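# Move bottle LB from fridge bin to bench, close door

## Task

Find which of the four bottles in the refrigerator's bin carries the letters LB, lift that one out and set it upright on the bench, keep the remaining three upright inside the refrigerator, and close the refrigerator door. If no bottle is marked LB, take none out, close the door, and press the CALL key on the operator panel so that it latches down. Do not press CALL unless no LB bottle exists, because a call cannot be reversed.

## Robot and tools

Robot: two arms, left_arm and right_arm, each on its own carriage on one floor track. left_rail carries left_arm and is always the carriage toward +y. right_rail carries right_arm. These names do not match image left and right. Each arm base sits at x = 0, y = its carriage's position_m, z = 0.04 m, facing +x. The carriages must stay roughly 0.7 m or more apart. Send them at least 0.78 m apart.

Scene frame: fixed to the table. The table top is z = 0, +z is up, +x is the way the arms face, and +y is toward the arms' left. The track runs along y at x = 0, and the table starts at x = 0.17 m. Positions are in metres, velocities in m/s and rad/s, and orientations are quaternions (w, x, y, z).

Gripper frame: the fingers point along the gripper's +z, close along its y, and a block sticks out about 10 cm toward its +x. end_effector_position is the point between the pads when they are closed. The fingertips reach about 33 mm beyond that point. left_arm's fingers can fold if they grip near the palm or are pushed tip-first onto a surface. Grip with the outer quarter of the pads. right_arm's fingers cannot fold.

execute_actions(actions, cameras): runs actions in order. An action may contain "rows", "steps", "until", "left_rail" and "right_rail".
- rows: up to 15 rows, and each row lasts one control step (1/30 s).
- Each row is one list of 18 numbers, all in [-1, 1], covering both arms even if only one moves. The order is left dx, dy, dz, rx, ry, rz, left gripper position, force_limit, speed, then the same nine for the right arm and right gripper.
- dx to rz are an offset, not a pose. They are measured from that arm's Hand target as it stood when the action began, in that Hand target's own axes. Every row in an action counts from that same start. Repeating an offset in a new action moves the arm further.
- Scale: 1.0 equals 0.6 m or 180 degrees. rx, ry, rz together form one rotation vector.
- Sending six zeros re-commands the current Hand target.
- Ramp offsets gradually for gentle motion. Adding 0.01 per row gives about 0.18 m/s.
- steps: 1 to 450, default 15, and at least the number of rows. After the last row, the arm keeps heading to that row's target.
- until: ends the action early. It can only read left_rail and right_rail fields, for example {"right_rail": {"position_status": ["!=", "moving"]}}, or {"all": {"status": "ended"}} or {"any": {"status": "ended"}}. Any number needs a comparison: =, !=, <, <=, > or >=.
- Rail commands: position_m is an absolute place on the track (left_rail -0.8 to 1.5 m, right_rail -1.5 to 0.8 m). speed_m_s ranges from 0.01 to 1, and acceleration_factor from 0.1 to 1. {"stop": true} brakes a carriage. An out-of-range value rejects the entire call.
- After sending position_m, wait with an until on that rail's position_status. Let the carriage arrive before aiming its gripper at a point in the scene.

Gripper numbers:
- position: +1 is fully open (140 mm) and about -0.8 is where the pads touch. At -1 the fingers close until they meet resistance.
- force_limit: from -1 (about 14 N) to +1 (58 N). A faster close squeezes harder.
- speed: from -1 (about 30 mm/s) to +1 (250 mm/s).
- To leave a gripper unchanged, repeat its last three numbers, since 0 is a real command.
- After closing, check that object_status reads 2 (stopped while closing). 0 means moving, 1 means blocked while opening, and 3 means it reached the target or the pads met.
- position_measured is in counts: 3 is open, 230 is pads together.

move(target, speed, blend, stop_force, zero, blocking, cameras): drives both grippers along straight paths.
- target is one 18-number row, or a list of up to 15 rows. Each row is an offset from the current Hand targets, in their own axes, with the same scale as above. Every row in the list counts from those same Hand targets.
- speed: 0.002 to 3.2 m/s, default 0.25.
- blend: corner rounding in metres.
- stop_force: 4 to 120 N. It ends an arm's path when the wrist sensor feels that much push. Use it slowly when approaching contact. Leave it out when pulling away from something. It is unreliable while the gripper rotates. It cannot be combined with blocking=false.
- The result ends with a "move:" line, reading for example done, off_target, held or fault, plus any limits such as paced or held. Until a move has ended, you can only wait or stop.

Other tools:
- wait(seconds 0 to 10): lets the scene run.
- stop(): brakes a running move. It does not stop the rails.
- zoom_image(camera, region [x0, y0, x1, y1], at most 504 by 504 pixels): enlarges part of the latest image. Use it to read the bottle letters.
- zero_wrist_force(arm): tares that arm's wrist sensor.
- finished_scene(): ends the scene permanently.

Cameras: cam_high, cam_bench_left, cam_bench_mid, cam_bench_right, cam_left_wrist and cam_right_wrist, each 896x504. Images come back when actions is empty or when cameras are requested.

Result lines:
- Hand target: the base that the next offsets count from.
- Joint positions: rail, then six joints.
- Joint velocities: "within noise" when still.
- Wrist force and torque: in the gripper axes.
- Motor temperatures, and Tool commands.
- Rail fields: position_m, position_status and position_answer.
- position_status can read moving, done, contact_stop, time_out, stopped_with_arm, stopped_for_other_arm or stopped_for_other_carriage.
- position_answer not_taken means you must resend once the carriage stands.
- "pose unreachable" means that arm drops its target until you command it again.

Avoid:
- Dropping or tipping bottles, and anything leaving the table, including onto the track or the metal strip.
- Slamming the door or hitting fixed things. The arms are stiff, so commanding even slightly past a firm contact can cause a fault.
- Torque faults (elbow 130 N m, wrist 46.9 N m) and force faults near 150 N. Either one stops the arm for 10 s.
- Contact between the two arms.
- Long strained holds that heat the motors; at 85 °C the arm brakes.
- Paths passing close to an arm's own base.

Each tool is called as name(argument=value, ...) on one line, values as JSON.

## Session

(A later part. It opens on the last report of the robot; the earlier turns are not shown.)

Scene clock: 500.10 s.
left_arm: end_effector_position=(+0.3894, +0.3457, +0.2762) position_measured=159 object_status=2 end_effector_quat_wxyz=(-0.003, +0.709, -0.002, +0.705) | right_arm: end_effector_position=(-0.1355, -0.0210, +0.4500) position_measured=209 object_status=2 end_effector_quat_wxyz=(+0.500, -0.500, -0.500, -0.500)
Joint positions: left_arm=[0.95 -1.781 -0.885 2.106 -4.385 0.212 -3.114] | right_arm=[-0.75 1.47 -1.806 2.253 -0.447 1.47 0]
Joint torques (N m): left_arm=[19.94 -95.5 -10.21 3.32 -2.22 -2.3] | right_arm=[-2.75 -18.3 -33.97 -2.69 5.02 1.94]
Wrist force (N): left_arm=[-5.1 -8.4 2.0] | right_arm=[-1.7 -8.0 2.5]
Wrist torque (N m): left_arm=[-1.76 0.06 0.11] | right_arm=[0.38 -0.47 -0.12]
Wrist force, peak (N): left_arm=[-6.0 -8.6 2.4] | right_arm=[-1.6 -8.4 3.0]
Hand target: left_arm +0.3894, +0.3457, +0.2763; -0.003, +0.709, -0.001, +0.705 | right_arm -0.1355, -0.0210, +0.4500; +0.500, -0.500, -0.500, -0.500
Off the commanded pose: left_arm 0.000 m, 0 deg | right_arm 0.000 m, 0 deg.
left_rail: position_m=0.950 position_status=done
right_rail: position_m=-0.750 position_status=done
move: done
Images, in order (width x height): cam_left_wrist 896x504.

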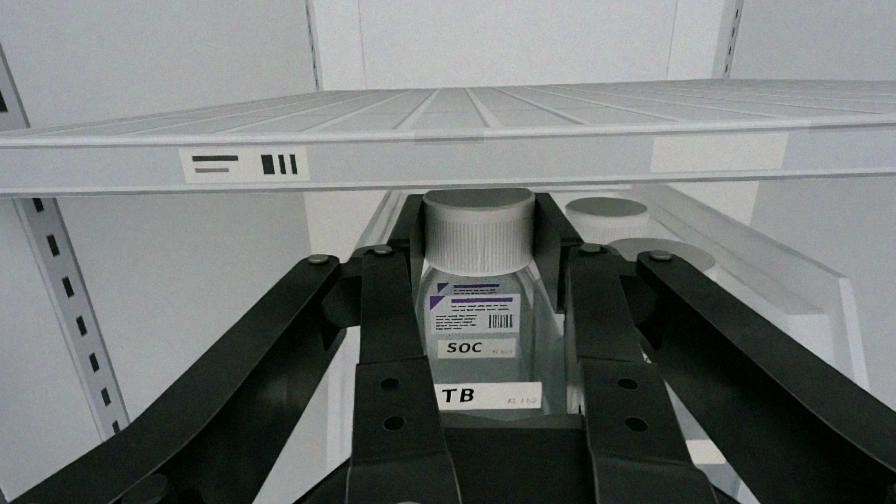

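move(target=[[-0.04,0,0,0,0,0,-1,-0.3,-1,0,0,0,0,0,0,-1,-0.2,-1],[-0.0492,0,0,0,0,0,-1,-0.3,-1,0,0,0,0,0,0,-1,-0.2,-1]], speed=[0.06,0.02])

execute_actions(actions=[{"rows":[[0,0,0,0,0,0,-0.02,-0.3,-0.7,0,0,0,0,0,0,-1,-0.2,-1]],"steps":30}])

move(target=[[0,0,-0.15,0,0,0,-0.02,-0.3,-0.5,0,0,0,0,0,0,-1,-0.2,-1],[-0.036,-0.095,-0.16,0,0,0,-0.35,-0.3,-0.5,0,0,0,0,0,0,-1,-0.2,-1]], speed=[0.1,0.15], cameras=["cam_left_wrist"])

Scene clock: 537.00 s.
left_arm: end_effector_position=(+0.3893, +0.3459, +0.2469) position_measured=159 object_status=2 end_effector_quat_wxyz=(-0.003, +0.709, -0.001, +0.705) | right_arm: end_effector_position=(-0.1355, -0.0210, +0.4500) position_measured=209 object_status=2 end_effector_quat_wxyz=(+0.500, -0.500, -0.500, -0.500)
Joint positions: left_arm=[0.95 -1.782 -0.833 2.099 -4.43 0.213 -3.114] | right_arm=[-0.75 1.47 -1.806 2.253 -0.447 1.47 0]
Joint torques (N m): left_arm=[-20.35 -64.44 -21.35 -2.4 2.17 2.02] | right_arm=[-0.6 -17.92 -34.03 -2.93 4.87 1.59]
Wrist force (N): left_arm=[-5.4 -8.7 2.2] | right_arm=[-1.6 -8.1 3.0]
Wrist torque (N m): left_arm=[-1.82 0.12 -0.22] | right_arm=[0.37 -0.50 -0.12]
Wrist force, peak (N): left_arm=[-6.1 -8.5 2.5] | right_arm=[-1.8 -8.6 2.7]
Hand target: left_arm +0.3893, +0.3459, +0.2467; -0.003, +0.709, -0.001, +0.705 | right_arm -0.1355, -0.0210, +0.4500; +0.500, -0.500, -0.500, -0.500
Off the commanded pose: left_arm 0.000 m, 0 deg | right_arm 0.000 m, 0 deg.
left_rail: position_m=0.950 position_status=done
right_rail: position_m=-0.750 position_status=done
move: done

Scene clock: 538.20 s.
left_arm: end_effector_position=(+0.3893, +0.3459, +0.2467) position_measured=131 object_status=3 end_effector_quat_wxyz=(-0.003, +0.709, -0.001, +0.705) | right_arm: end_effector_position=(-0.1355, -0.0210, +0.4500) position_measured=209 object_status=2 end_effector_quat_wxyz=(+0.500, -0.500, -0.500, -0.500)
Joint positions: left_arm=[0.95 -1.782 -0.832 2.099 -4.43 0.213 -3.114] | right_arm=[-0.75 1.47 -1.806 2.253 -0.447 1.47 0]
Joint torques (N m): left_arm=[-15.37 -61.09 -22.41 -1.46 -0.69 1.96] | right_arm=[-1.67 -17.98 -35.23 -2.7 5.33 1.17]
Wrist force (N): left_arm=[-1.3 -8.5 2.2] | right_arm=[-2.3 -8.2 2.5]
Wrist torque (N m): left_arm=[-1.76 0.11 -0.22] | right_arm=[0.35 -0.44 -0.12]
Wrist force, peak (N): left_arm=[-5.4 -8.8 2.0] | right_arm=[-2.2 -8.3 2.6]
Hand target: left_arm +0.3893, +0.3459, +0.2467; -0.003, +0.709, -0.001, +0.705 | right_arm -0.1355, -0.0210, +0.4500; +0.500, -0.500, -0.500, -0.500
Off the commanded pose: left_arm 0.000 m, 0 deg | right_arm 0.000 m, 0 deg.
left_rail: position_m=0.950 position_status=done
right_rail: position_m=-0.750 position_status=done

Scene clock: 541.07 s.
left_arm: end_effector_position=(+0.2931, +0.4029, +0.2259) position_measured=173 object_status=0 end_effector_quat_wxyz=(-0.003, +0.709, -0.001, +0.705) | right_arm: end_effector_position=(-0.1355, -0.0210, +0.4500) position_measured=209 object_status=2 end_effector_quat_wxyz=(+0.500, -0.500, -0.500, -0.500)
Joint positions: left_arm=[0.95 -1.98 -0.822 2.207 -4.538 0.411 -3.125] | right_arm=[-0.75 1.47 -1.806 2.253 -0.447 1.47 0]
Joint torques (N m): left_arm=[-20.63 -56.11 -1.77 -1.05 2.58 2.86] | right_arm=[-0.82 -16.5 -35.6 -3.11 5.03 1]
Wrist force (N): left_arm=[-1.7 -8.2 2.1] | right_arm=[-2.4 -8.1 2.6]
Wrist torque (N m): left_arm=[-1.70 0.20 -0.23] | right_arm=[0.36 -0.42 -0.12]
Wrist force, peak (N): left_arm=[-2.2 -9.8 2.4] | right_arm=[-2.0 -8.6 2.9]
Hand target: left_arm +0.2931, +0.4029, +0.2259; -0.003, +0.709, -0.001, +0.705 | right_arm -0.1355, -0.0210, +0.4500; +0.500, -0.500, -0.500, -0.500
Off the commanded pose: left_arm 0.000 m, 0 deg | right_arm 0.000 m, 0 deg.
left_rail: position_m=0.950 position_status=done
right_rail: position_m=-0.750 position_status=done
move: done
Images, in order (width x height): cam_left_wrist 896x504.

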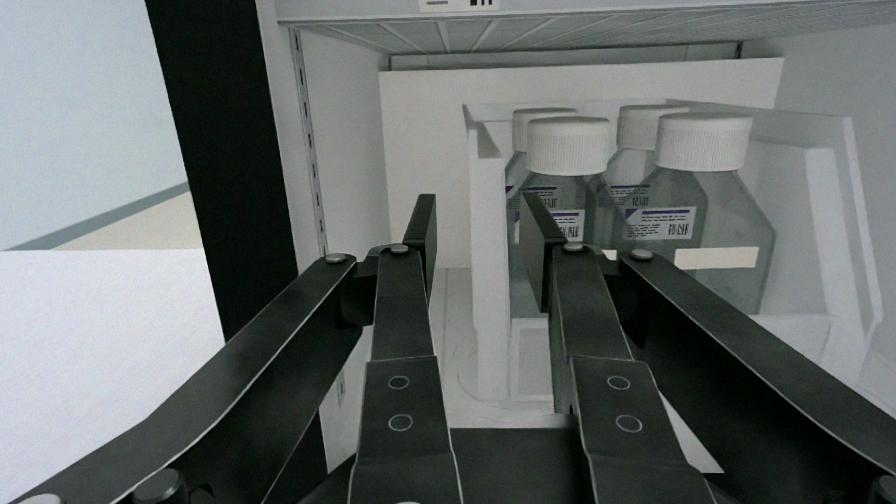

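move(target=[0.041,0.0125,0.085,0,0,0,-0.45,-0.3,-0.5,0,0,0,0,0,0,-1,-0.2,-1], speed=0.1, stop_force=8, cameras=["cam_left_wrist"])

zoom_image(camera="cam_left_wrist", region=[400, 120, 620, 320])

Scene clock: 551.97 s.
left_arm: end_effector_position=(+0.3442, +0.3953, +0.2502) position_measured=186 object_status=3 end_effector_quat_wxyz=(-0.003, +0.709, -0.001, +0.705) | right_arm: end_effector_position=(-0.1355, -0.0210, +0.4500) position_measured=209 object_status=2 end_effector_quat_wxyz=(+0.500, -0.500, -0.500, -0.500)
Joint positions: left_arm=[0.95 -1.883 -0.867 2.204 -4.493 0.314 -3.122] | right_arm=[-0.75 1.47 -1.806 2.253 -0.447 1.47 0]
Joint torques (N m): left_arm=[19.12 -87.26 -19.14 4.24 -2.89 0.41] | right_arm=[-3.1 -19.4 -36.33 -2.75 5.17 1.18]
Wrist force (N): left_arm=[-1.3 -8.5 2.5] | right_arm=[-2.0 -8.3 2.8]
Wrist torque (N m): left_arm=[-1.77 0.11 -0.23] | right_arm=[0.32 -0.51 -0.12]
Wrist force, peak (N): left_arm=[-1.6 -8.9 2.2] | right_arm=[-2.2 -8.4 2.9]
Hand target: left_arm +0.3442, +0.3953, +0.2502; -0.003, +0.709, -0.001, +0.705 | right_arm -0.1355, -0.0210, +0.4500; +0.500, -0.500, -0.500, -0.500
Off the commanded pose: left_arm 0.000 m, 0 deg | right_arm 0.000 m, 0 deg.
left_rail: position_m=0.950 position_status=done
right_rail: position_m=-0.750 position_status=done
move: done
Images, in order (width x height): cam_left_wrist 896x504.

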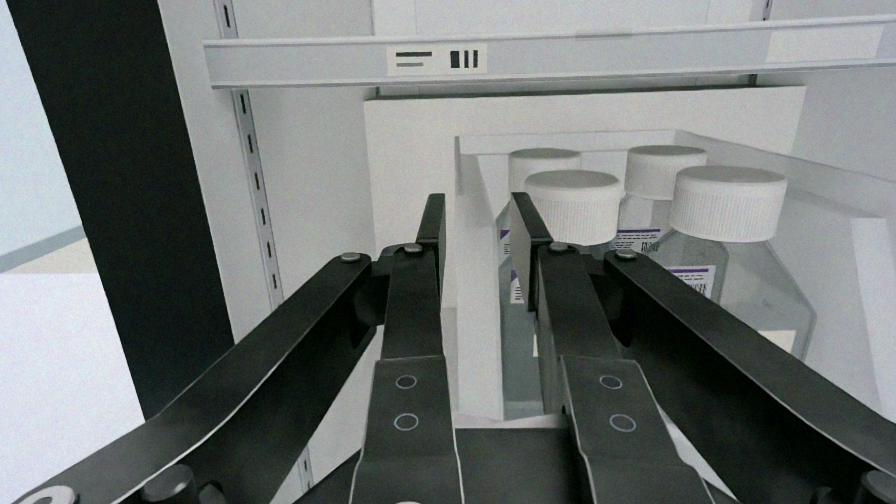

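Scaled by 2.291 from the camera's 896x504 image, which has a finer 1280x720 frame.

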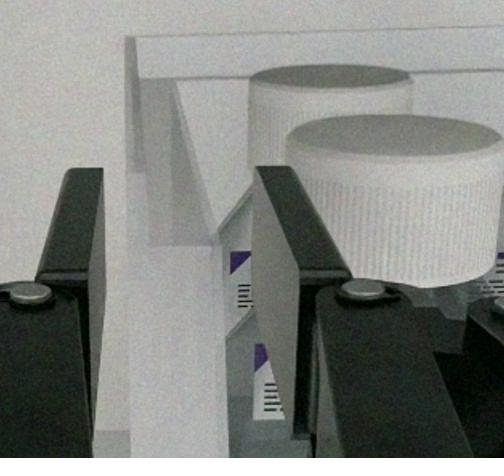

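move(target=[-0.014,0,0.036,0,0,0,-0.45,-0.3,-0.5,0,0,0,0,0,0,-1,-0.2,-1], speed=0.05, stop_force=6)

execute_actions(actions=[{"rows":[[0,0,0,0,0,0,-1,-0.3,-1,0,0,0,0,0,0,-1,-0.2,-1]],"steps":45}], cameras=["cam_left_wrist"])

Scene clock: 557.43 s.
left_arm: end_effector_position=(+0.3658, +0.3954, +0.2417) position_measured=186 object_status=3 end_effector_quat_wxyz=(-0.003, +0.709, -0.001, +0.705) | right_arm: end_effector_position=(-0.1355, -0.0210, +0.4500) position_measured=209 object_status=2 end_effector_quat_wxyz=(+0.500, -0.500, -0.500, -0.500)
Joint positions: left_arm=[0.95 -1.844 -0.85 2.2 -4.508 0.275 -3.119] | right_arm=[-0.75 1.47 -1.806 2.253 -0.447 1.47 0]
Joint torques (N m): left_arm=[16.22 -57.08 -18.91 -1.49 -2.8 1.94] | right_arm=[-3.1 -17.4 -36.12 -3.18 5.48 0.92]
Wrist force (N): left_arm=[-1.5 -8.5 2.4] | right_arm=[-2.3 -8.1 2.7]
Wrist torque (N m): left_arm=[-1.76 0.16 -0.24] | right_arm=[0.37 -0.43 -0.12]
Wrist force, peak (N): left_arm=[-1.3 -8.9 2.5] | right_arm=[-2.3 -8.4 2.7]
Hand target: left_arm +0.3658, +0.3954, +0.2417; -0.003, +0.709, -0.001, +0.705 | right_arm -0.1355, -0.0210, +0.4500; +0.500, -0.500, -0.500, -0.500
Off the commanded pose: left_arm 0.000 m, 0 deg | right_arm 0.000 m, 0 deg.
left_rail: position_m=0.950 position_status=done
right_rail: position_m=-0.750 position_status=done
move: done

Scene clock: 559.13 s.
left_arm: end_effector_position=(+0.3658, +0.3954, +0.2417) position_measured=201 object_status=2 end_effector_quat_wxyz=(-0.003, +0.709, -0.001, +0.705) | right_arm: end_effector_position=(-0.1355, -0.0210, +0.4500) position_measured=209 object_status=2 end_effector_quat_wxyz=(+0.500, -0.500, -0.500, -0.500)
Joint positions: left_arm=[0.95 -1.844 -0.85 2.2 -4.508 0.275 -3.119] | right_arm=[-0.75 1.47 -1.806 2.253 -0.447 1.47 0]
Joint torques (N m): left_arm=[11.15 -56.49 -17.65 2.62 -2.1 2.25] | right_arm=[-0.88 -20.73 -36.86 -3.4 5.43 0.83]
Wrist force (N): left_arm=[-0.7 -13.1 -2.5] | right_arm=[-1.4 -7.2 2.9]
Wrist torque (N m): left_arm=[-1.65 0.10 -0.53] | right_arm=[0.36 -0.44 -0.12]
Wrist force, peak (N): left_arm=[-0.8 -13.7 -5.0] | right_arm=[-2.2 -8.4 2.7]
Hand target: left_arm +0.3658, +0.3954, +0.2417; -0.003, +0.709, -0.001, +0.705 | right_arm -0.1355, -0.0210, +0.4500; +0.500, -0.500, -0.500, -0.500
Off the commanded pose: left_arm 0.000 m, 0 deg | right_arm 0.000 m, 0 deg.
left_rail: position_m=0.950 position_status=done
right_rail: position_m=-0.750 position_status=done
Images, in order (width x height): cam_left_wrist 896x504.

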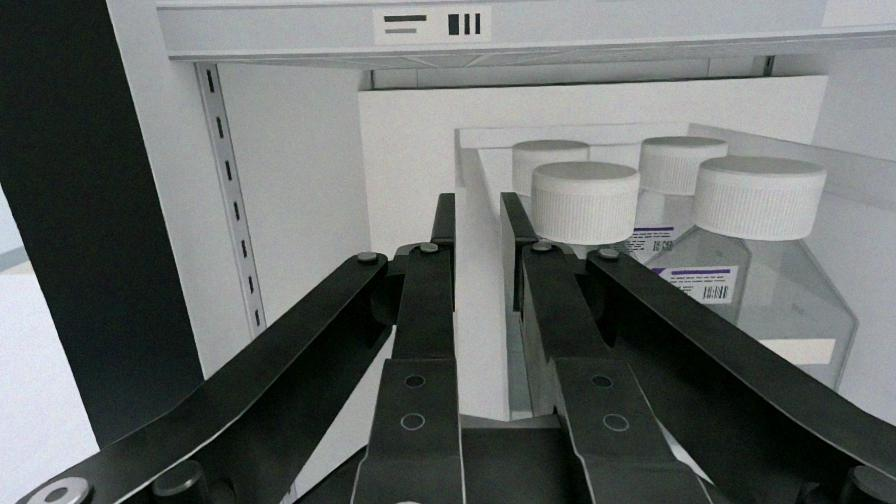

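move(target=[0,0,-0.175,0,0,0,-1,-0.3,-1,0,0,0,0,0,0,-1,-0.2,-1], speed=0.06, cameras=["cam_left_wrist","cam_bench_left","cam_high"])

Scene clock: 577.00 s.
left_arm: end_effector_position=(+0.2609, +0.3952, +0.2422) position_measured=201 object_status=2 end_effector_quat_wxyz=(-0.003, +0.709, -0.001, +0.705) | right_arm: end_effector_position=(-0.1355, -0.0210, +0.4500) position_measured=209 object_status=2 end_effector_quat_wxyz=(+0.500, -0.500, -0.500, -0.500)
Joint positions: left_arm=[0.95 -2.029 -0.849 2.191 -4.494 0.46 -3.126] | right_arm=[-0.75 1.47 -1.806 2.253 -0.447 1.47 0]
Joint torques (N m): left_arm=[-17.9 -56.94 -18.52 5.91 1.52 -2.36] | right_arm=[-2.23 -20.07 -35.85 -3.12 5.05 1.29]
Wrist force (N): left_arm=[-8.5 -8.3 6.2] | right_arm=[-0.8 -8.5 2.7]
Wrist torque (N m): left_arm=[-1.26 0.04 -0.50] | right_arm=[0.42 -0.45 -0.12]
Wrist force, peak (N): left_arm=[-1.0 -13.9 -2.8] | right_arm=[-1.6 -8.8 3.0]
Hand target: left_arm +0.2608, +0.3952, +0.2422; -0.003, +0.709, -0.001, +0.705 | right_arm -0.1355, -0.0210, +0.4500; +0.500, -0.500, -0.500, -0.500
Off the commanded pose: left_arm 0.000 m, 0 deg | right_arm 0.000 m, 0 deg.
left_rail: position_m=0.950 position_status=done
right_rail: position_m=-0.750 position_status=done
move: done
Images, in order (width x height): cam_high 896x504, cam_bench_left 896x504, cam_left_wrist 896x504.

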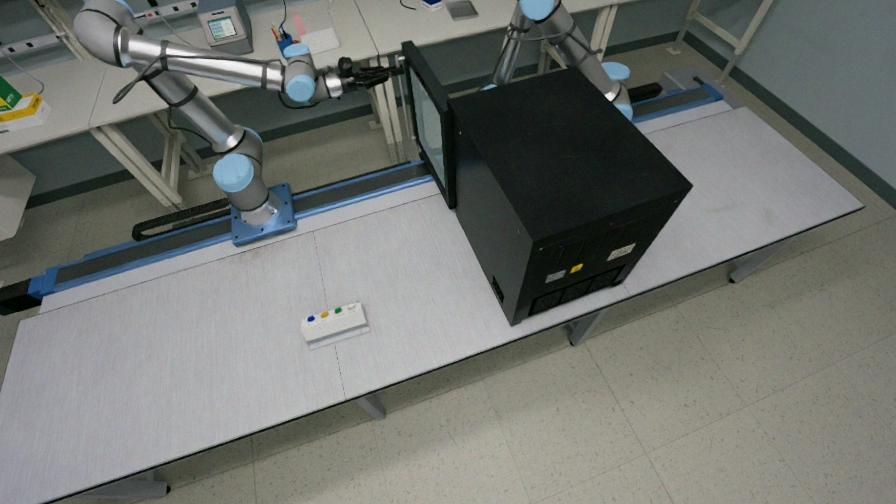

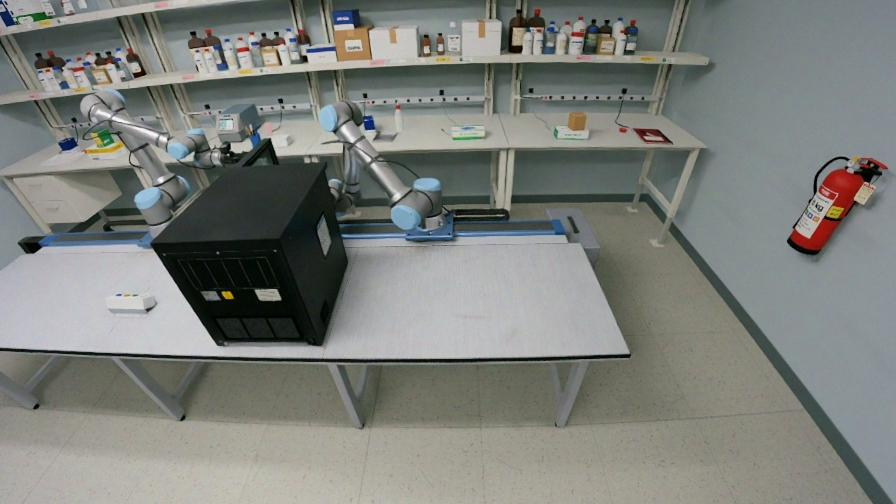

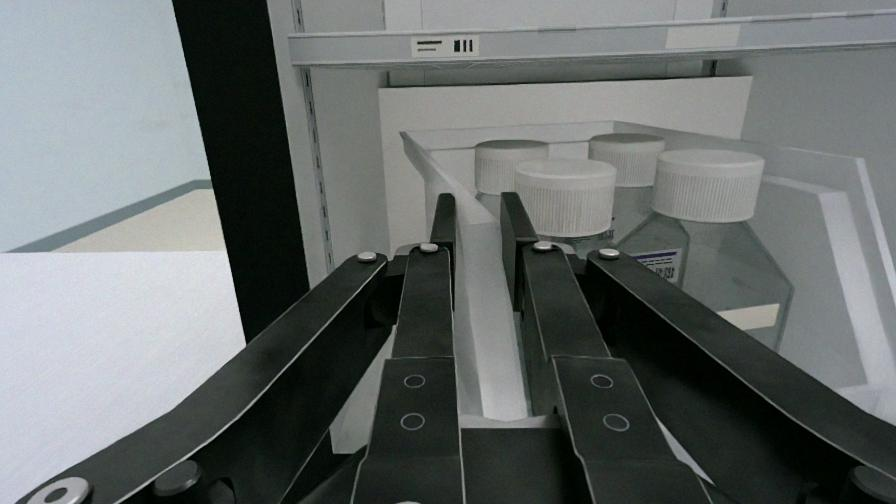

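execute_actions(actions=[{"rows":[[0,0,0,0,0,0,-0.4,-0.3,-1,0,0,0,0,0,0,-1,-0.2,-1]],"steps":40}])

move(target=[[0,0,-0.167,0,0,0,-0.4,-0.3,-1,0,0,0,0,0,0,-1,-0.2,-1],[0.008,0.21,-0.167,0,0,0,0.05,-0.3,-1,0,0,0,0,0,0,-1,-0.2,-1]], speed=0.15, cameras=["cam_left_wrist"])

Scene clock: 585.50 s.
left_arm: end_effector_position=(+0.2607, +0.3952, +0.2422) position_measured=179 object_status=3 end_effector_quat_wxyz=(-0.003, +0.709, -0.001, +0.705) | right_arm: end_effector_position=(-0.1355, -0.0210, +0.4500) position_measured=209 object_status=2 end_effector_quat_wxyz=(+0.500, -0.500, -0.500, -0.500)
Joint positions: left_arm=[0.95 -2.029 -0.849 2.191 -4.494 0.46 -3.126] | right_arm=[-0.75 1.47 -1.806 2.253 -0.447 1.47 0]
Joint torques (N m): left_arm=[-9.48 -66.45 -8.56 1 1.78 -2.25] | right_arm=[-1.61 -19.32 -38.26 -3.32 5.06 1.53]
Wrist force (N): left_arm=[-1.4 -8.7 2.6] | right_arm=[-1.9 -8.0 2.8]
Wrist torque (N m): left_arm=[-1.83 0.14 0.10] | right_arm=[0.36 -0.49 -0.12]
Wrist force, peak (N): left_arm=[-8.9 -8.4 6.6] | right_arm=[-0.7 -9.2 2.7]
Hand target: left_arm +0.2608, +0.3952, +0.2422; -0.003, +0.709, -0.001, +0.705 | right_arm -0.1355, -0.0210, +0.4500; +0.500, -0.500, -0.500, -0.500
Off the commanded pose: left_arm 0.000 m, 0 deg | right_arm 0.000 m, 0 deg.
left_rail: position_m=0.950 position_status=done
right_rail: position_m=-0.750 position_status=done

Scene clock: 589.47 s.
left_arm: end_effector_position=(+0.1608, +0.2690, +0.2467) position_measured=123 object_status=0 end_effector_quat_wxyz=(-0.003, +0.709, -0.001, +0.705) | right_arm: end_effector_position=(-0.1355, -0.0210, +0.4500) position_measured=209 object_status=2 end_effector_quat_wxyz=(+0.500, -0.500, -0.500, -0.500)
Joint positions: left_arm=[0.95 -2.078 -0.767 1.899 -4.283 0.509 -3.127] | right_arm=[-0.75 1.47 -1.806 2.253 -0.447 1.47 0]
Joint torques (N m): left_arm=[18.44 -71.95 -25.78 4.23 -2.47 -3.11] | right_arm=[-0.08 -14.43 -37.01 -3.13 5.02 0.77]
Wrist force (N): left_arm=[-1.1 -8.5 2.4] | right_arm=[-1.9 -8.1 2.7]
Wrist torque (N m): left_arm=[-1.77 0.04 -0.05] | right_arm=[0.35 -0.47 -0.12]
Wrist force, peak (N): left_arm=[-0.9 -10.0 2.1] | right_arm=[-2.0 -8.3 2.9]
Hand target: left_arm +0.1608, +0.2690, +0.2467; -0.003, +0.709, -0.001, +0.705 | right_arm -0.1355, -0.0210, +0.4500; +0.500, -0.500, -0.500, -0.500
Off the commanded pose: left_arm 0.000 m, 0 deg | right_arm 0.000 m, 0 deg.
left_rail: position_m=0.950 position_status=done
right_rail: position_m=-0.750 position_status=done
move: done
Images, in order (width x height): cam_left_wrist 896x504.

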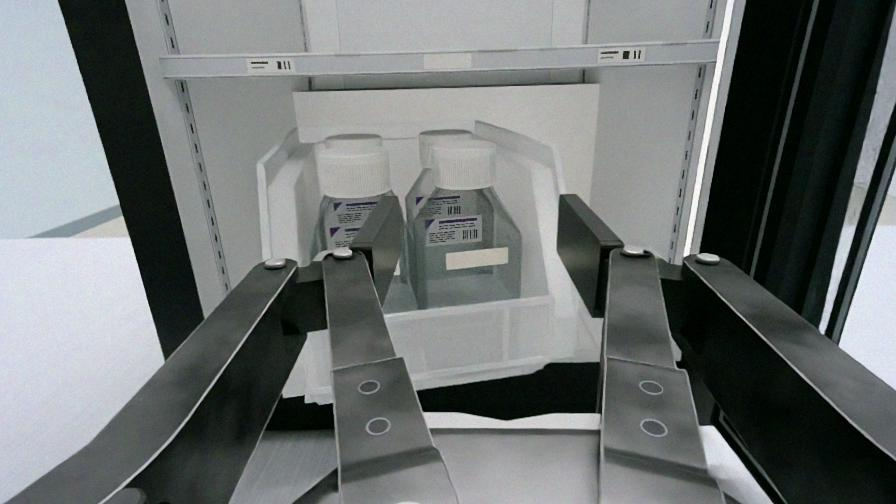

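zoom_image(camera="cam_left_wrist", region=[300, 120, 560, 320])

Scaled by 1.938 from the camera's 896x504 image, which has a finer 1280x720 frame.

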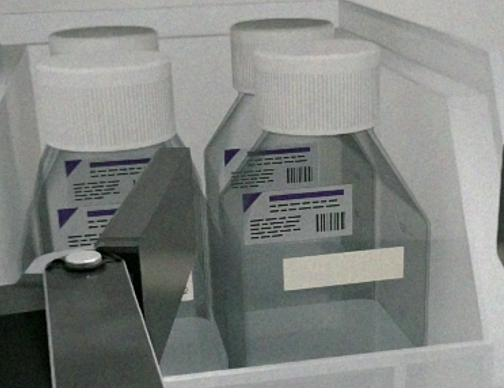

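move(target=[[0,-0.005,0,0,0,0,-0.02,-0.3,-1,0,0,0,0,0,0,-1,-0.2,-1],[0,-0.005,0.16,0,0,0,-0.02,-0.3,-1,0,0,0,0,0,0,-1,-0.2,-1]], speed=0.12, cameras=["cam_left_wrist"])

Scene clock: 601.77 s.
left_arm: end_effector_position=(+0.2566, +0.2722, +0.2463) position_measured=131 object_status=3 end_effector_quat_wxyz=(-0.003, +0.709, -0.001, +0.705) | right_arm: end_effector_position=(-0.1355, -0.0210, +0.4500) position_measured=209 object_status=2 end_effector_quat_wxyz=(+0.500, -0.500, -0.500, -0.500)
Joint positions: left_arm=[0.95 -1.952 -0.782 1.943 -4.315 0.382 -3.124] | right_arm=[-0.75 1.47 -1.806 2.253 -0.447 1.47 0]
Joint torques (N m): left_arm=[19.35 -105.84 -10.75 -1.45 -2.56 2.45] | right_arm=[-2.91 -19.63 -37.22 -3.48 4.25 0.99]
Wrist force (N): left_arm=[-1.4 -9.1 1.8] | right_arm=[-2.3 -8.0 2.8]
Wrist torque (N m): left_arm=[-1.91 0.12 -0.23] | right_arm=[0.36 -0.40 -0.12]
Wrist force, peak (N): left_arm=[-1.1 -9.0 3.8] | right_arm=[-1.9 -8.3 3.0]
Hand target: left_arm +0.2568, +0.2722, +0.2463; -0.003, +0.709, -0.001, +0.705 | right_arm -0.1355, -0.0210, +0.4500; +0.500, -0.500, -0.500, -0.500
Off the commanded pose: left_arm 0.000 m, 0 deg | right_arm 0.000 m, 0 deg.
left_rail: position_m=0.950 position_status=done
right_rail: position_m=-0.750 position_status=done
move: done
Images, in order (width x height): cam_left_wrist 896x504.

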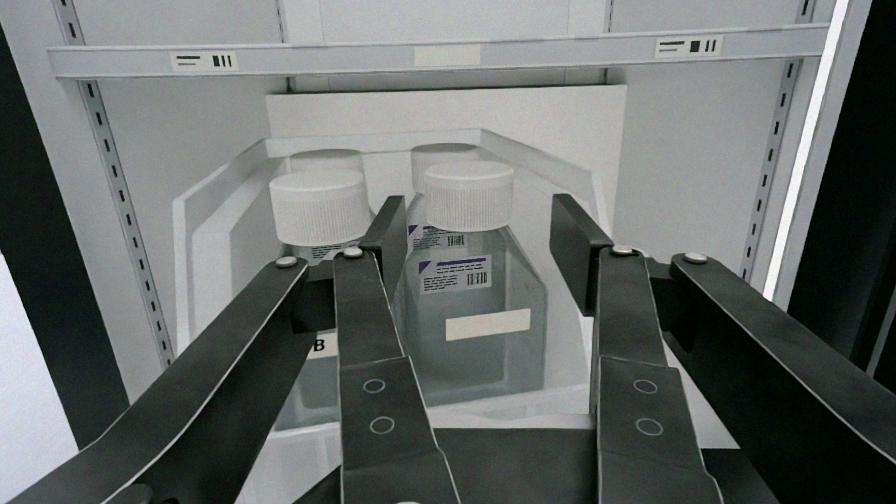

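move(target=[0.0015,-0.005,0.096,0,0,0,-0.02,-0.3,-1,0,0,0,0,0,0,-1,-0.2,-1], speed=0.05, cameras=["cam_left_wrist"])

execute_actions(actions=[{"rows":[[0,0,0,0,0,0,-1,-0.3,-1,0,0,0,0,0,0,-1,-0.2,-1]],"steps":55}], cameras=["cam_left_wrist"])

Scene clock: 606.77 s.
left_arm: end_effector_position=(+0.3142, +0.2753, +0.2470) position_measured=131 object_status=3 end_effector_quat_wxyz=(-0.003, +0.709, -0.001, +0.705) | right_arm: end_effector_position=(-0.1355, -0.0210, +0.4500) position_measured=209 object_status=2 end_effector_quat_wxyz=(+0.500, -0.500, -0.500, -0.500)
Joint positions: left_arm=[0.95 -1.87 -0.788 1.958 -4.328 0.301 -3.121] | right_arm=[-0.75 1.47 -1.806 2.253 -0.447 1.47 0]
Joint torques (N m): left_arm=[17.73 -101.02 -12.44 -1.14 -2.9 2.13] | right_arm=[-1.45 -18.93 -38.65 -3.12 4.05 0.82]
Wrist force (N): left_arm=[-1.1 -8.3 2.0] | right_arm=[-2.0 -8.1 2.8]
Wrist torque (N m): left_arm=[-1.73 0.06 -0.23] | right_arm=[0.34 -0.46 -0.12]
Wrist force, peak (N): left_arm=[-1.4 -9.1 2.1] | right_arm=[-2.4 -8.3 2.9]
Hand target: left_arm +0.3144, +0.2753, +0.2470; -0.003, +0.709, -0.001, +0.705 | right_arm -0.1355, -0.0210, +0.4500; +0.500, -0.500, -0.500, -0.500
Off the commanded pose: left_arm 0.000 m, 0 deg | right_arm 0.000 m, 0 deg.
left_rail: position_m=0.950 position_status=done
right_rail: position_m=-0.750 position_status=done
move: done
Images, in order (width x height): cam_left_wrist 896x504.

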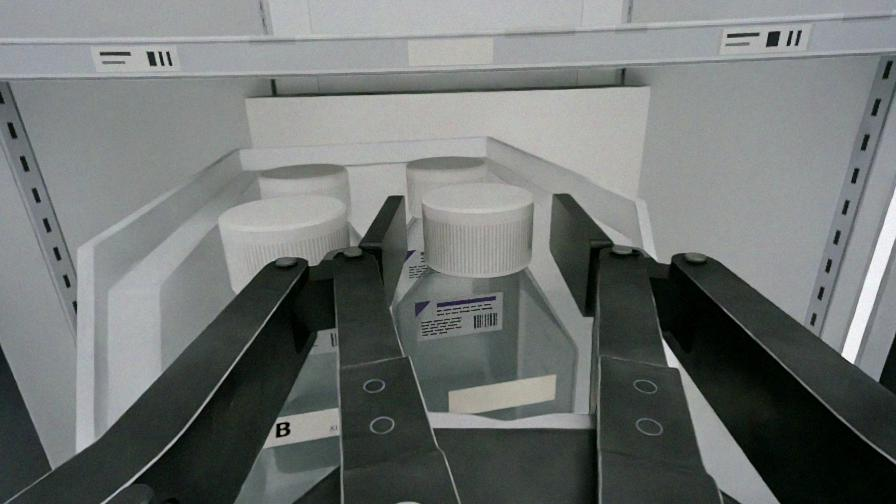

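Scene clock: 608.80 s.
left_arm: end_effector_position=(+0.3144, +0.2753, +0.2470) position_measured=159 object_status=2 end_effector_quat_wxyz=(-0.003, +0.709, -0.001, +0.705) | right_arm: end_effector_position=(-0.1355, -0.0210, +0.4500) position_measured=209 object_status=2 end_effector_quat_wxyz=(+0.500, -0.500, -0.500, -0.500)
Joint positions: left_arm=[0.95 -1.87 -0.788 1.958 -4.328 0.301 -3.121] | right_arm=[-0.75 1.47 -1.806 2.253 -0.447 1.47 0]
Joint torques (N m): left_arm=[18.82 -100.22 -14.2 -0.42 -2.41 2.49] | right_arm=[-1.67 -17.08 -38.86 -3.54 4.09 0.51]
Wrist force (N): left_arm=[0.5 -8.6 1.3] | right_arm=[-2.3 -7.7 3.0]
Wrist torque (N m): left_arm=[-1.81 -0.01 -0.37] | right_arm=[0.39 -0.43 -0.12]
Wrist force, peak (N): left_arm=[-0.7 -9.4 2.0] | right_arm=[-2.2 -8.1 3.0]
Hand target: left_arm +0.3144, +0.2753, +0.2470; -0.003, +0.709, -0.001, +0.705 | right_arm -0.1355, -0.0210, +0.4500; +0.500, -0.500, -0.500, -0.500
Off the commanded pose: left_arm 0.000 m, 0 deg | right_arm 0.000 m, 0 deg.
left_rail: position_m=0.950 position_status=done
right_rail: position_m=-0.750 position_status=done
Images, in order (width x height): cam_left_wrist 896x504.

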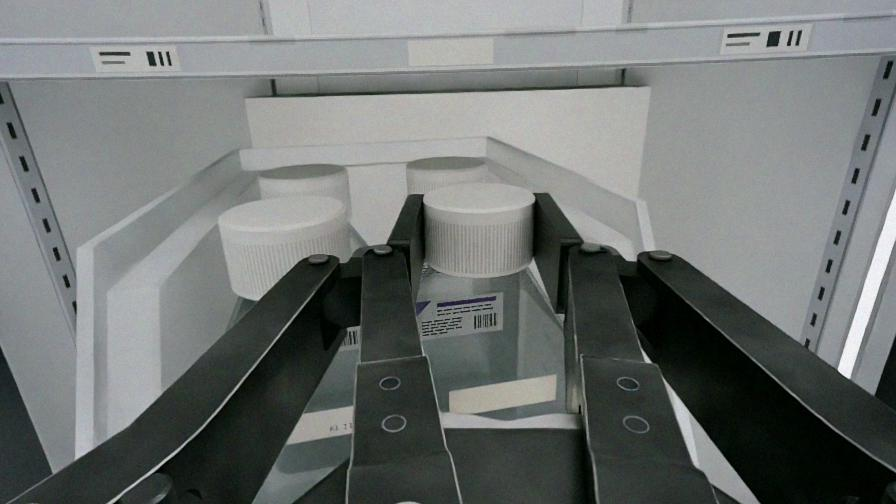

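move(target=[[0.04,0,0,0,0,0,-1,-0.3,-1,0,0,0,0,0,0,-1,-0.2,-1],[0.055,0.01,-0.04,0,0,0,-1,-0.3,-1,0,0,0,0,0,0,-1,-0.2,-1],[0.15,0.01,-0.05,0,0,0,-1,-0.3,-1,0,0,0,0,0,0,-1,-0.2,-1]], speed=0.06, blend=[0.005,0.005,0], cameras=["cam_left_wrist"])

Scene clock: 613.73 s.
left_arm: end_effector_position=(+0.2848, +0.2687, +0.3369) position_measured=159 object_status=2 end_effector_quat_wxyz=(-0.003, +0.709, -0.001, +0.705) | right_arm: end_effector_position=(-0.1355, -0.0210, +0.4500) position_measured=209 object_status=2 end_effector_quat_wxyz=(+0.500, -0.500, -0.500, -0.500)
Joint positions: left_arm=[0.95 -1.91 -0.923 1.954 -4.187 0.341 -3.123] | right_arm=[-0.75 1.47 -1.806 2.253 -0.447 1.47 0]
Joint torques (N m): left_arm=[-20.05 -102.59 -17.67 4.04 2.54 -2.8] | right_arm=[-3.36 -19.02 -38.14 -3.45 4.43 0.74]
Wrist force (N): left_arm=[-4.9 -8.7 1.9] | right_arm=[-1.5 -8.0 2.8]
Wrist torque (N m): left_arm=[-1.82 -0.05 0.11] | right_arm=[0.36 -0.46 -0.13]
Wrist force, peak (N): left_arm=[-5.7 -9.2 2.0] | right_arm=[-2.2 -8.2 2.9]
Hand target: left_arm +0.2848, +0.2687, +0.3371; -0.003, +0.709, -0.001, +0.705 | right_arm -0.1355, -0.0210, +0.4500; +0.500, -0.500, -0.500, -0.500
Off the commanded pose: left_arm 0.000 m, 0 deg | right_arm 0.000 m, 0 deg.
left_rail: position_m=0.950 position_status=done
right_rail: position_m=-0.750 position_status=done
move: done
Images, in order (width x height): cam_left_wrist 896x504.

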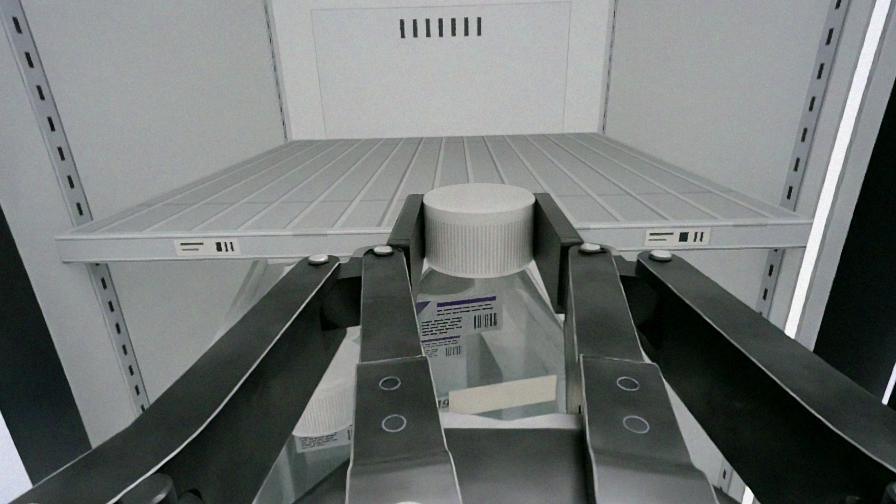

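move(target=[[0,0.003,-0.27,0,0,0,-1,-0.3,-1,0,0,0,0,0,0,-1,-0.2,-1]], speed=0.12, cameras=["cam_left_wrist","cam_right_wrist"])

Scene clock: 631.33 s.
left_arm: end_effector_position=(+0.1230, +0.2666, +0.3378) position_measured=159 object_status=2 end_effector_quat_wxyz=(-0.003, +0.709, -0.001, +0.705) | right_arm: end_effector_position=(-0.1355, -0.0210, +0.4500) position_measured=209 object_status=2 end_effector_quat_wxyz=(+0.500, -0.500, -0.500, -0.500)
Joint positions: left_arm=[0.95 -2.124 -0.893 1.884 -4.142 0.555 -3.128] | right_arm=[-0.75 1.47 -1.806 2.253 -0.447 1.47 0]
Joint torques (N m): left_arm=[-14 -73.26 -33.13 5.08 1.93 -3.17] | right_arm=[0.02 -18.58 -40.58 -3.69 4.02 0.39]
Wrist force (N): left_arm=[-4.6 -8.4 2.0] | right_arm=[-1.2 -7.9 2.9]
Wrist torque (N m): left_arm=[-1.76 -0.15 0.11] | right_arm=[0.37 -0.50 -0.12]
Wrist force, peak (N): left_arm=[-5.4 -8.9 3.8] | right_arm=[-1.5 -8.4 3.0]
Hand target: left_arm +0.1228, +0.2666, +0.3378; -0.003, +0.709, -0.001, +0.705 | right_arm -0.1355, -0.0210, +0.4500; +0.500, -0.500, -0.500, -0.500
Off the commanded pose: left_arm 0.000 m, 0 deg | right_arm 0.000 m, 0 deg.
left_rail: position_m=0.950 position_status=done
right_rail: position_m=-0.750 position_status=done
move: done
Images, in order (width x height): cam_left_wrist 896x504, cam_right_wrist 896x504.

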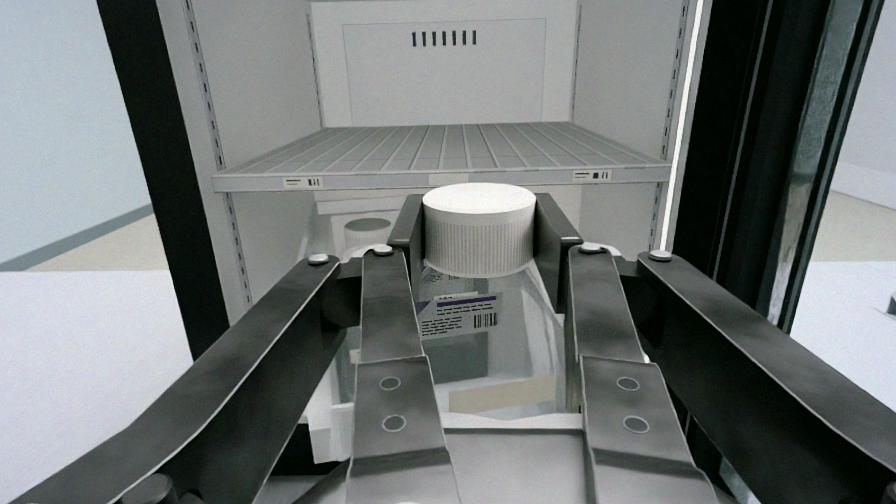

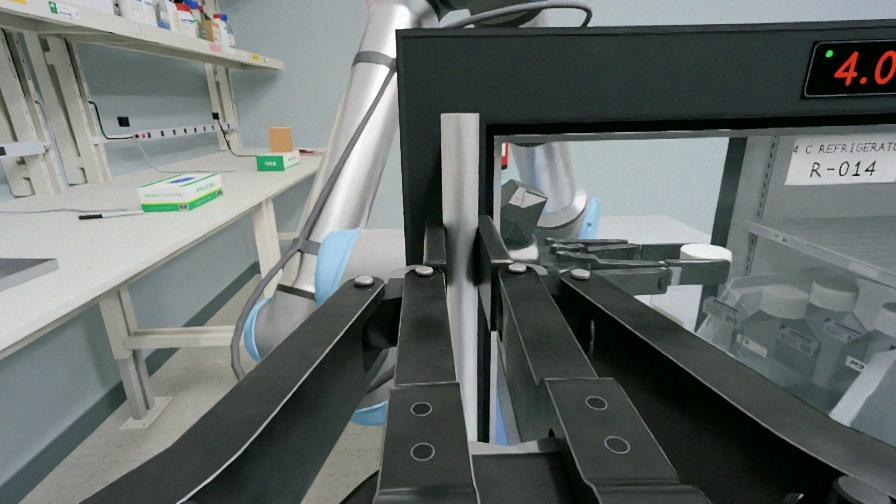

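zoom_image(camera="cam_right_wrist", region=[640, 220, 896, 420])

Scaled by 1.969 from the camera's 896x504 image, which has a finer 1280x720 frame.

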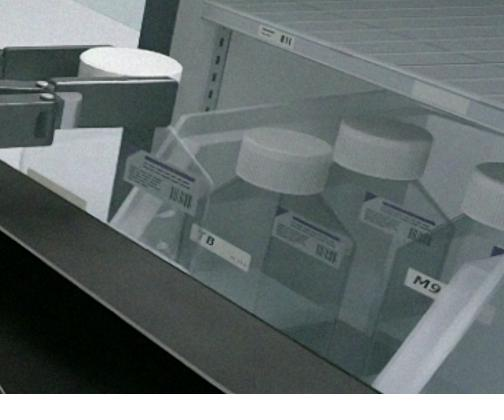

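move(target=[[0.16,-0.15,0.0,-0.333,0,0,-1,-0.3,-1,0,0,0,0,0,0,-1,-0.2,-1]], speed=0.2, cameras=["cam_right_wrist"])

Scene clock: 640.43 s.
left_arm: end_effector_position=(+0.1231, +0.3561, +0.4343) position_measured=159 object_status=2 end_effector_quat_wxyz=(+0.352, +0.615, -0.354, +0.611) | right_arm: end_effector_position=(-0.1355, -0.0210, +0.4500) position_measured=209 object_status=2 end_effector_quat_wxyz=(+0.500, -0.500, -0.500, -0.500)
Joint positions: left_arm=[0.95 -2.341 -1.57 2.698 -4.244 -0.274 -3.168] | right_arm=[-0.75 1.47 -1.806 2.253 -0.447 1.47 0]
Joint torques (N m): left_arm=[17.08 -41.91 -18.06 0.97 -2.16 -1.76] | right_arm=[-1.06 -21.69 -40.19 -3.4 5.03 0.59]
Wrist force (N): left_arm=[-5.1 -8.7 2.0] | right_arm=[-1.5 -7.8 3.1]
Wrist torque (N m): left_arm=[-1.80 -0.01 0.12] | right_arm=[0.40 -0.44 -0.12]
Wrist force, peak (N): left_arm=[-5.2 -9.2 1.9] | right_arm=[-1.7 -8.4 3.0]
Hand target: left_arm +0.1231, +0.3561, +0.4343; +0.352, +0.615, -0.354, +0.610 | right_arm -0.1355, -0.0210, +0.4500; +0.500, -0.500, -0.500, -0.500
Off the commanded pose: left_arm 0.000 m, 0 deg | right_arm 0.000 m, 0 deg.
left_rail: position_m=0.950 position_status=done
right_rail: position_m=-0.750 position_status=done
move: done
Images, in order (width x height): cam_right_wrist 896x504.

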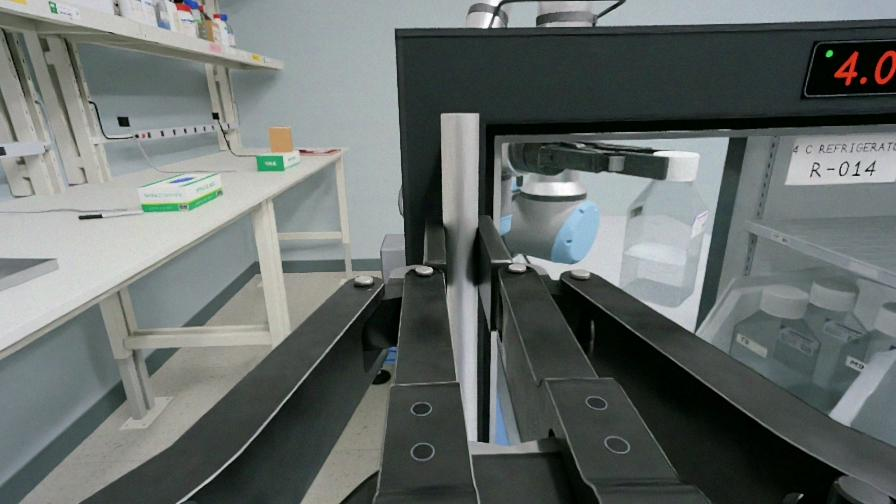

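zoom_image(camera="cam_right_wrist", region=[600, 140, 740, 320])

Scaled by 2.800 from the camera's 896x504 image, which has a finer 1280x720 frame.

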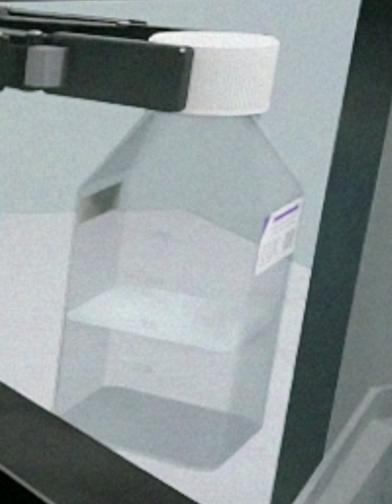

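move(target=[[0,0.07,-0.04,-0.306,0,0,-1,-0.3,-1,0,0,0,0,0,0,-1,-0.2,-1]], speed=0.2, cameras=["cam_right_wrist"])

zoom_image(camera="cam_right_wrist", region=[560, 140, 740, 320])

Scene clock: 653.43 s.
left_arm: end_effector_position=(+0.0747, +0.3557, +0.4346) position_measured=159 object_status=2 end_effector_quat_wxyz=(+0.596, +0.383, -0.596, +0.378) | right_arm: end_effector_position=(-0.1355, -0.0210, +0.4500) position_measured=209 object_status=2 end_effector_quat_wxyz=(+0.500, -0.500, -0.500, -0.500)
Joint positions: left_arm=[0.95 -1.424 -1.466 2.585 -4.256 -2.152 -3.146] | right_arm=[-0.75 1.47 -1.806 2.253 -0.447 1.47 0]
Joint torques (N m): left_arm=[20.18 -23.15 -35.68 -1.2 -2.39 -2.81] | right_arm=[-2.86 -22.97 -40.83 -3.9 4.25 0.58]
Wrist force (N): left_arm=[-5.3 -8.6 2.2] | right_arm=[-1.3 -8.0 2.9]
Wrist torque (N m): left_arm=[-1.78 0.00 -0.16] | right_arm=[0.37 -0.49 -0.12]
Wrist force, peak (N): left_arm=[-5.9 -9.4 2.0] | right_arm=[-1.5 -8.3 3.1]
Hand target: left_arm +0.0747, +0.3557, +0.4346; +0.596, +0.383, -0.596, +0.378 | right_arm -0.1355, -0.0210, +0.4500; +0.500, -0.500, -0.500, -0.500
Off the commanded pose: left_arm 0.000 m, 0 deg | right_arm 0.000 m, 0 deg.
left_rail: position_m=0.950 position_status=done
right_rail: position_m=-0.750 position_status=done
move: done
Images, in order (width x height): cam_right_wrist 896x504.

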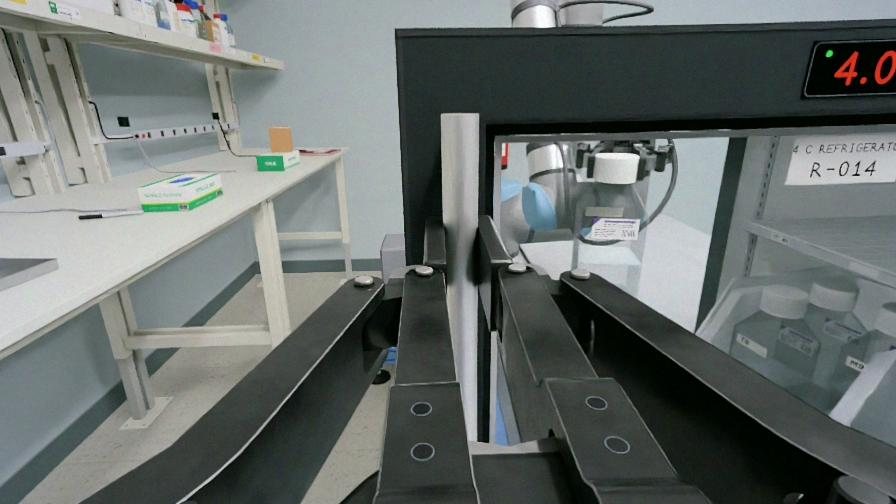

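Scaled by 2.800 from the camera's 896x504 image, which has a finer 1280x720 frame.

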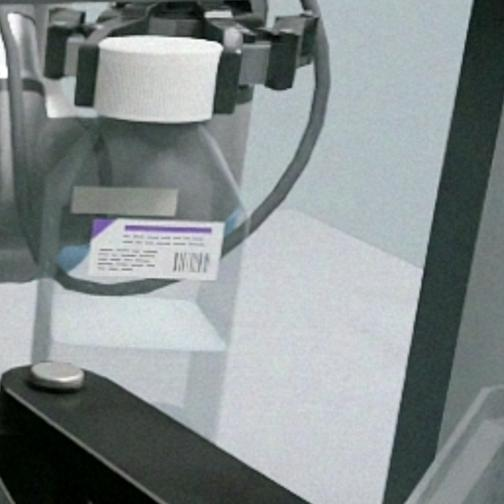

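zoom_image(camera="cam_right_wrist", region=[710, 270, 896, 400])

Scaled by 2.710 from the camera's 896x504 image, which has a finer 1280x720 frame.

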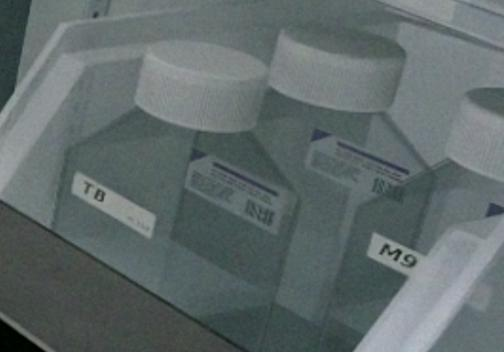

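wait(seconds=0, cameras=["cam_left_wrist"])

zoom_image(camera="cam_left_wrist", region=[370, 160, 620, 440])

Scene clock: 661.50 s.
left_arm: end_effector_position=(+0.0747, +0.3557, +0.4346) position_measured=159 object_status=2 end_effector_quat_wxyz=(+0.596, +0.383, -0.596, +0.378) | right_arm: end_effector_position=(-0.1355, -0.0210, +0.4500) position_measured=209 object_status=2 end_effector_quat_wxyz=(+0.500, -0.500, -0.500, -0.500)
Joint positions: left_arm=[0.95 -1.424 -1.466 2.585 -4.256 -2.153 -3.146] | right_arm=[-0.75 1.47 -1.806 2.253 -0.447 1.47 0]
Joint torques (N m): left_arm=[19.22 -18.47 -35.13 -0.66 -2.82 -3.09] | right_arm=[-1.34 -20.02 -42 -3.34 4.45 0.69]
Wrist force (N): left_arm=[-5.2 -8.8 2.1] | right_arm=[-1.3 -8.0 2.9]
Wrist torque (N m): left_arm=[-1.82 -0.01 -0.14] | right_arm=[0.35 -0.49 -0.12]
Wrist force, peak (N): left_arm=[-5.3 -9.0 2.1] | right_arm=[-1.5 -8.3 3.1]
Hand target: left_arm +0.0747, +0.3557, +0.4346; +0.596, +0.383, -0.596, +0.378 | right_arm -0.1355, -0.0210, +0.4500; +0.500, -0.500, -0.500, -0.500
Tool commands: left_gripper/position=-1.0 left_gripper/force_limit=-0.3 left_gripper/speed=-1.0 right_gripper/position=-1.0 right_gripper/force_limit=-0.2 right_gripper/speed=-1.0
Off the commanded pose: left_arm 0.000 m, 0 deg | right_arm 0.000 m, 0 deg.
left_rail: position_m=0.950 position_status=done
right_rail: position_m=-0.750 position_status=done
Images, in order (width x height): cam_left_wrist 896x504.

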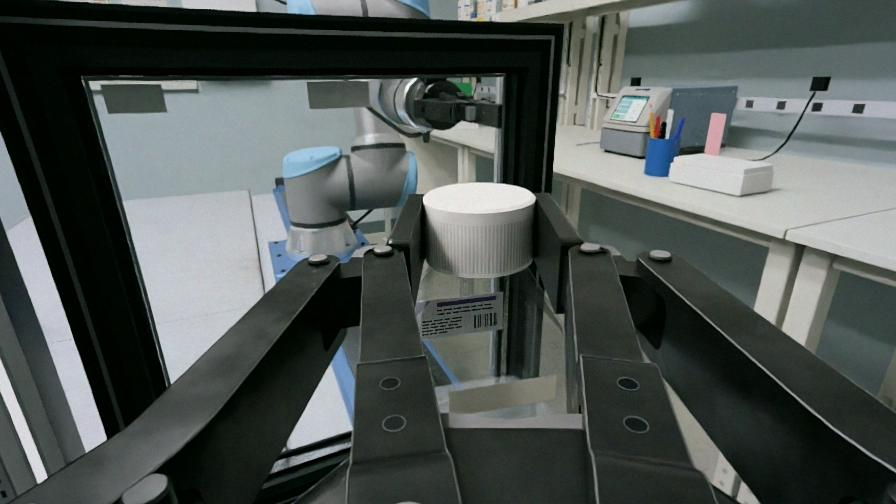

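Scaled by 1.800 from the camera's 896x504 image, which has a finer 1280x720 frame.

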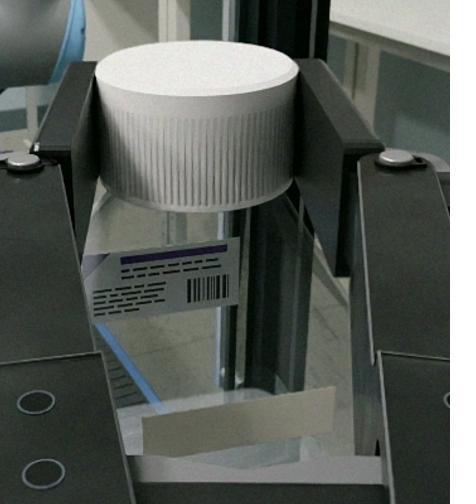

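move(target=[[0,-0.0731,-0.0342,0.306,0,0,-1,-0.3,-1,0,0,0,0,0,0,-1,-0.2,-1],[-0.161,-0.1338,0.0975,0.639,0,0,-1,-0.3,-1,0,0,0,0,0,0,-1,-0.2,-1]], speed=0.25, cameras=["cam_left_wrist"])

Scene clock: 676.73 s.
left_arm: end_effector_position=(+0.1224, +0.2694, +0.3372) position_measured=159 object_status=2 end_effector_quat_wxyz=(-0.003, +0.709, -0.002, +0.705) | right_arm: end_effector_position=(-0.1355, -0.0210, +0.4500) position_measured=209 object_status=2 end_effector_quat_wxyz=(+0.500, -0.500, -0.500, -0.500)
Joint positions: left_arm=[0.95 -2.127 -0.894 1.89 -4.146 0.557 -3.128] | right_arm=[-0.75 1.47 -1.806 2.253 -0.447 1.47 0]
Joint torques (N m): left_arm=[19.86 -73.9 -33.76 5.51 1.93 -2.73] | right_arm=[-1.15 -21.01 -41.46 -3.97 4.5 -0.08]
Wrist force (N): left_arm=[-4.9 -8.8 2.2] | right_arm=[-1.3 -8.0 2.9]
Wrist torque (N m): left_arm=[-1.86 -0.06 0.11] | right_arm=[0.35 -0.50 -0.12]
Wrist force, peak (N): left_arm=[-5.6 -9.4 2.6] | right_arm=[-1.4 -8.4 3.3]
Hand target: left_arm +0.1224, +0.2693, +0.3372; -0.003, +0.709, -0.001, +0.705 | right_arm -0.1355, -0.0210, +0.4500; +0.500, -0.500, -0.500, -0.500
Off the commanded pose: left_arm 0.000 m, 0 deg | right_arm 0.000 m, 0 deg.
left_rail: position_m=0.950 position_status=done
right_rail: position_m=-0.750 position_status=done
move: done
Images, in order (width x height): cam_left_wrist 896x504.

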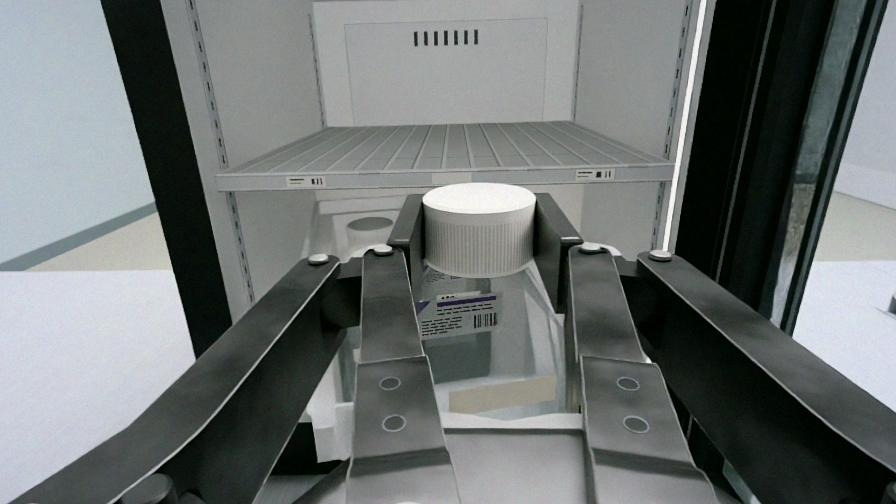

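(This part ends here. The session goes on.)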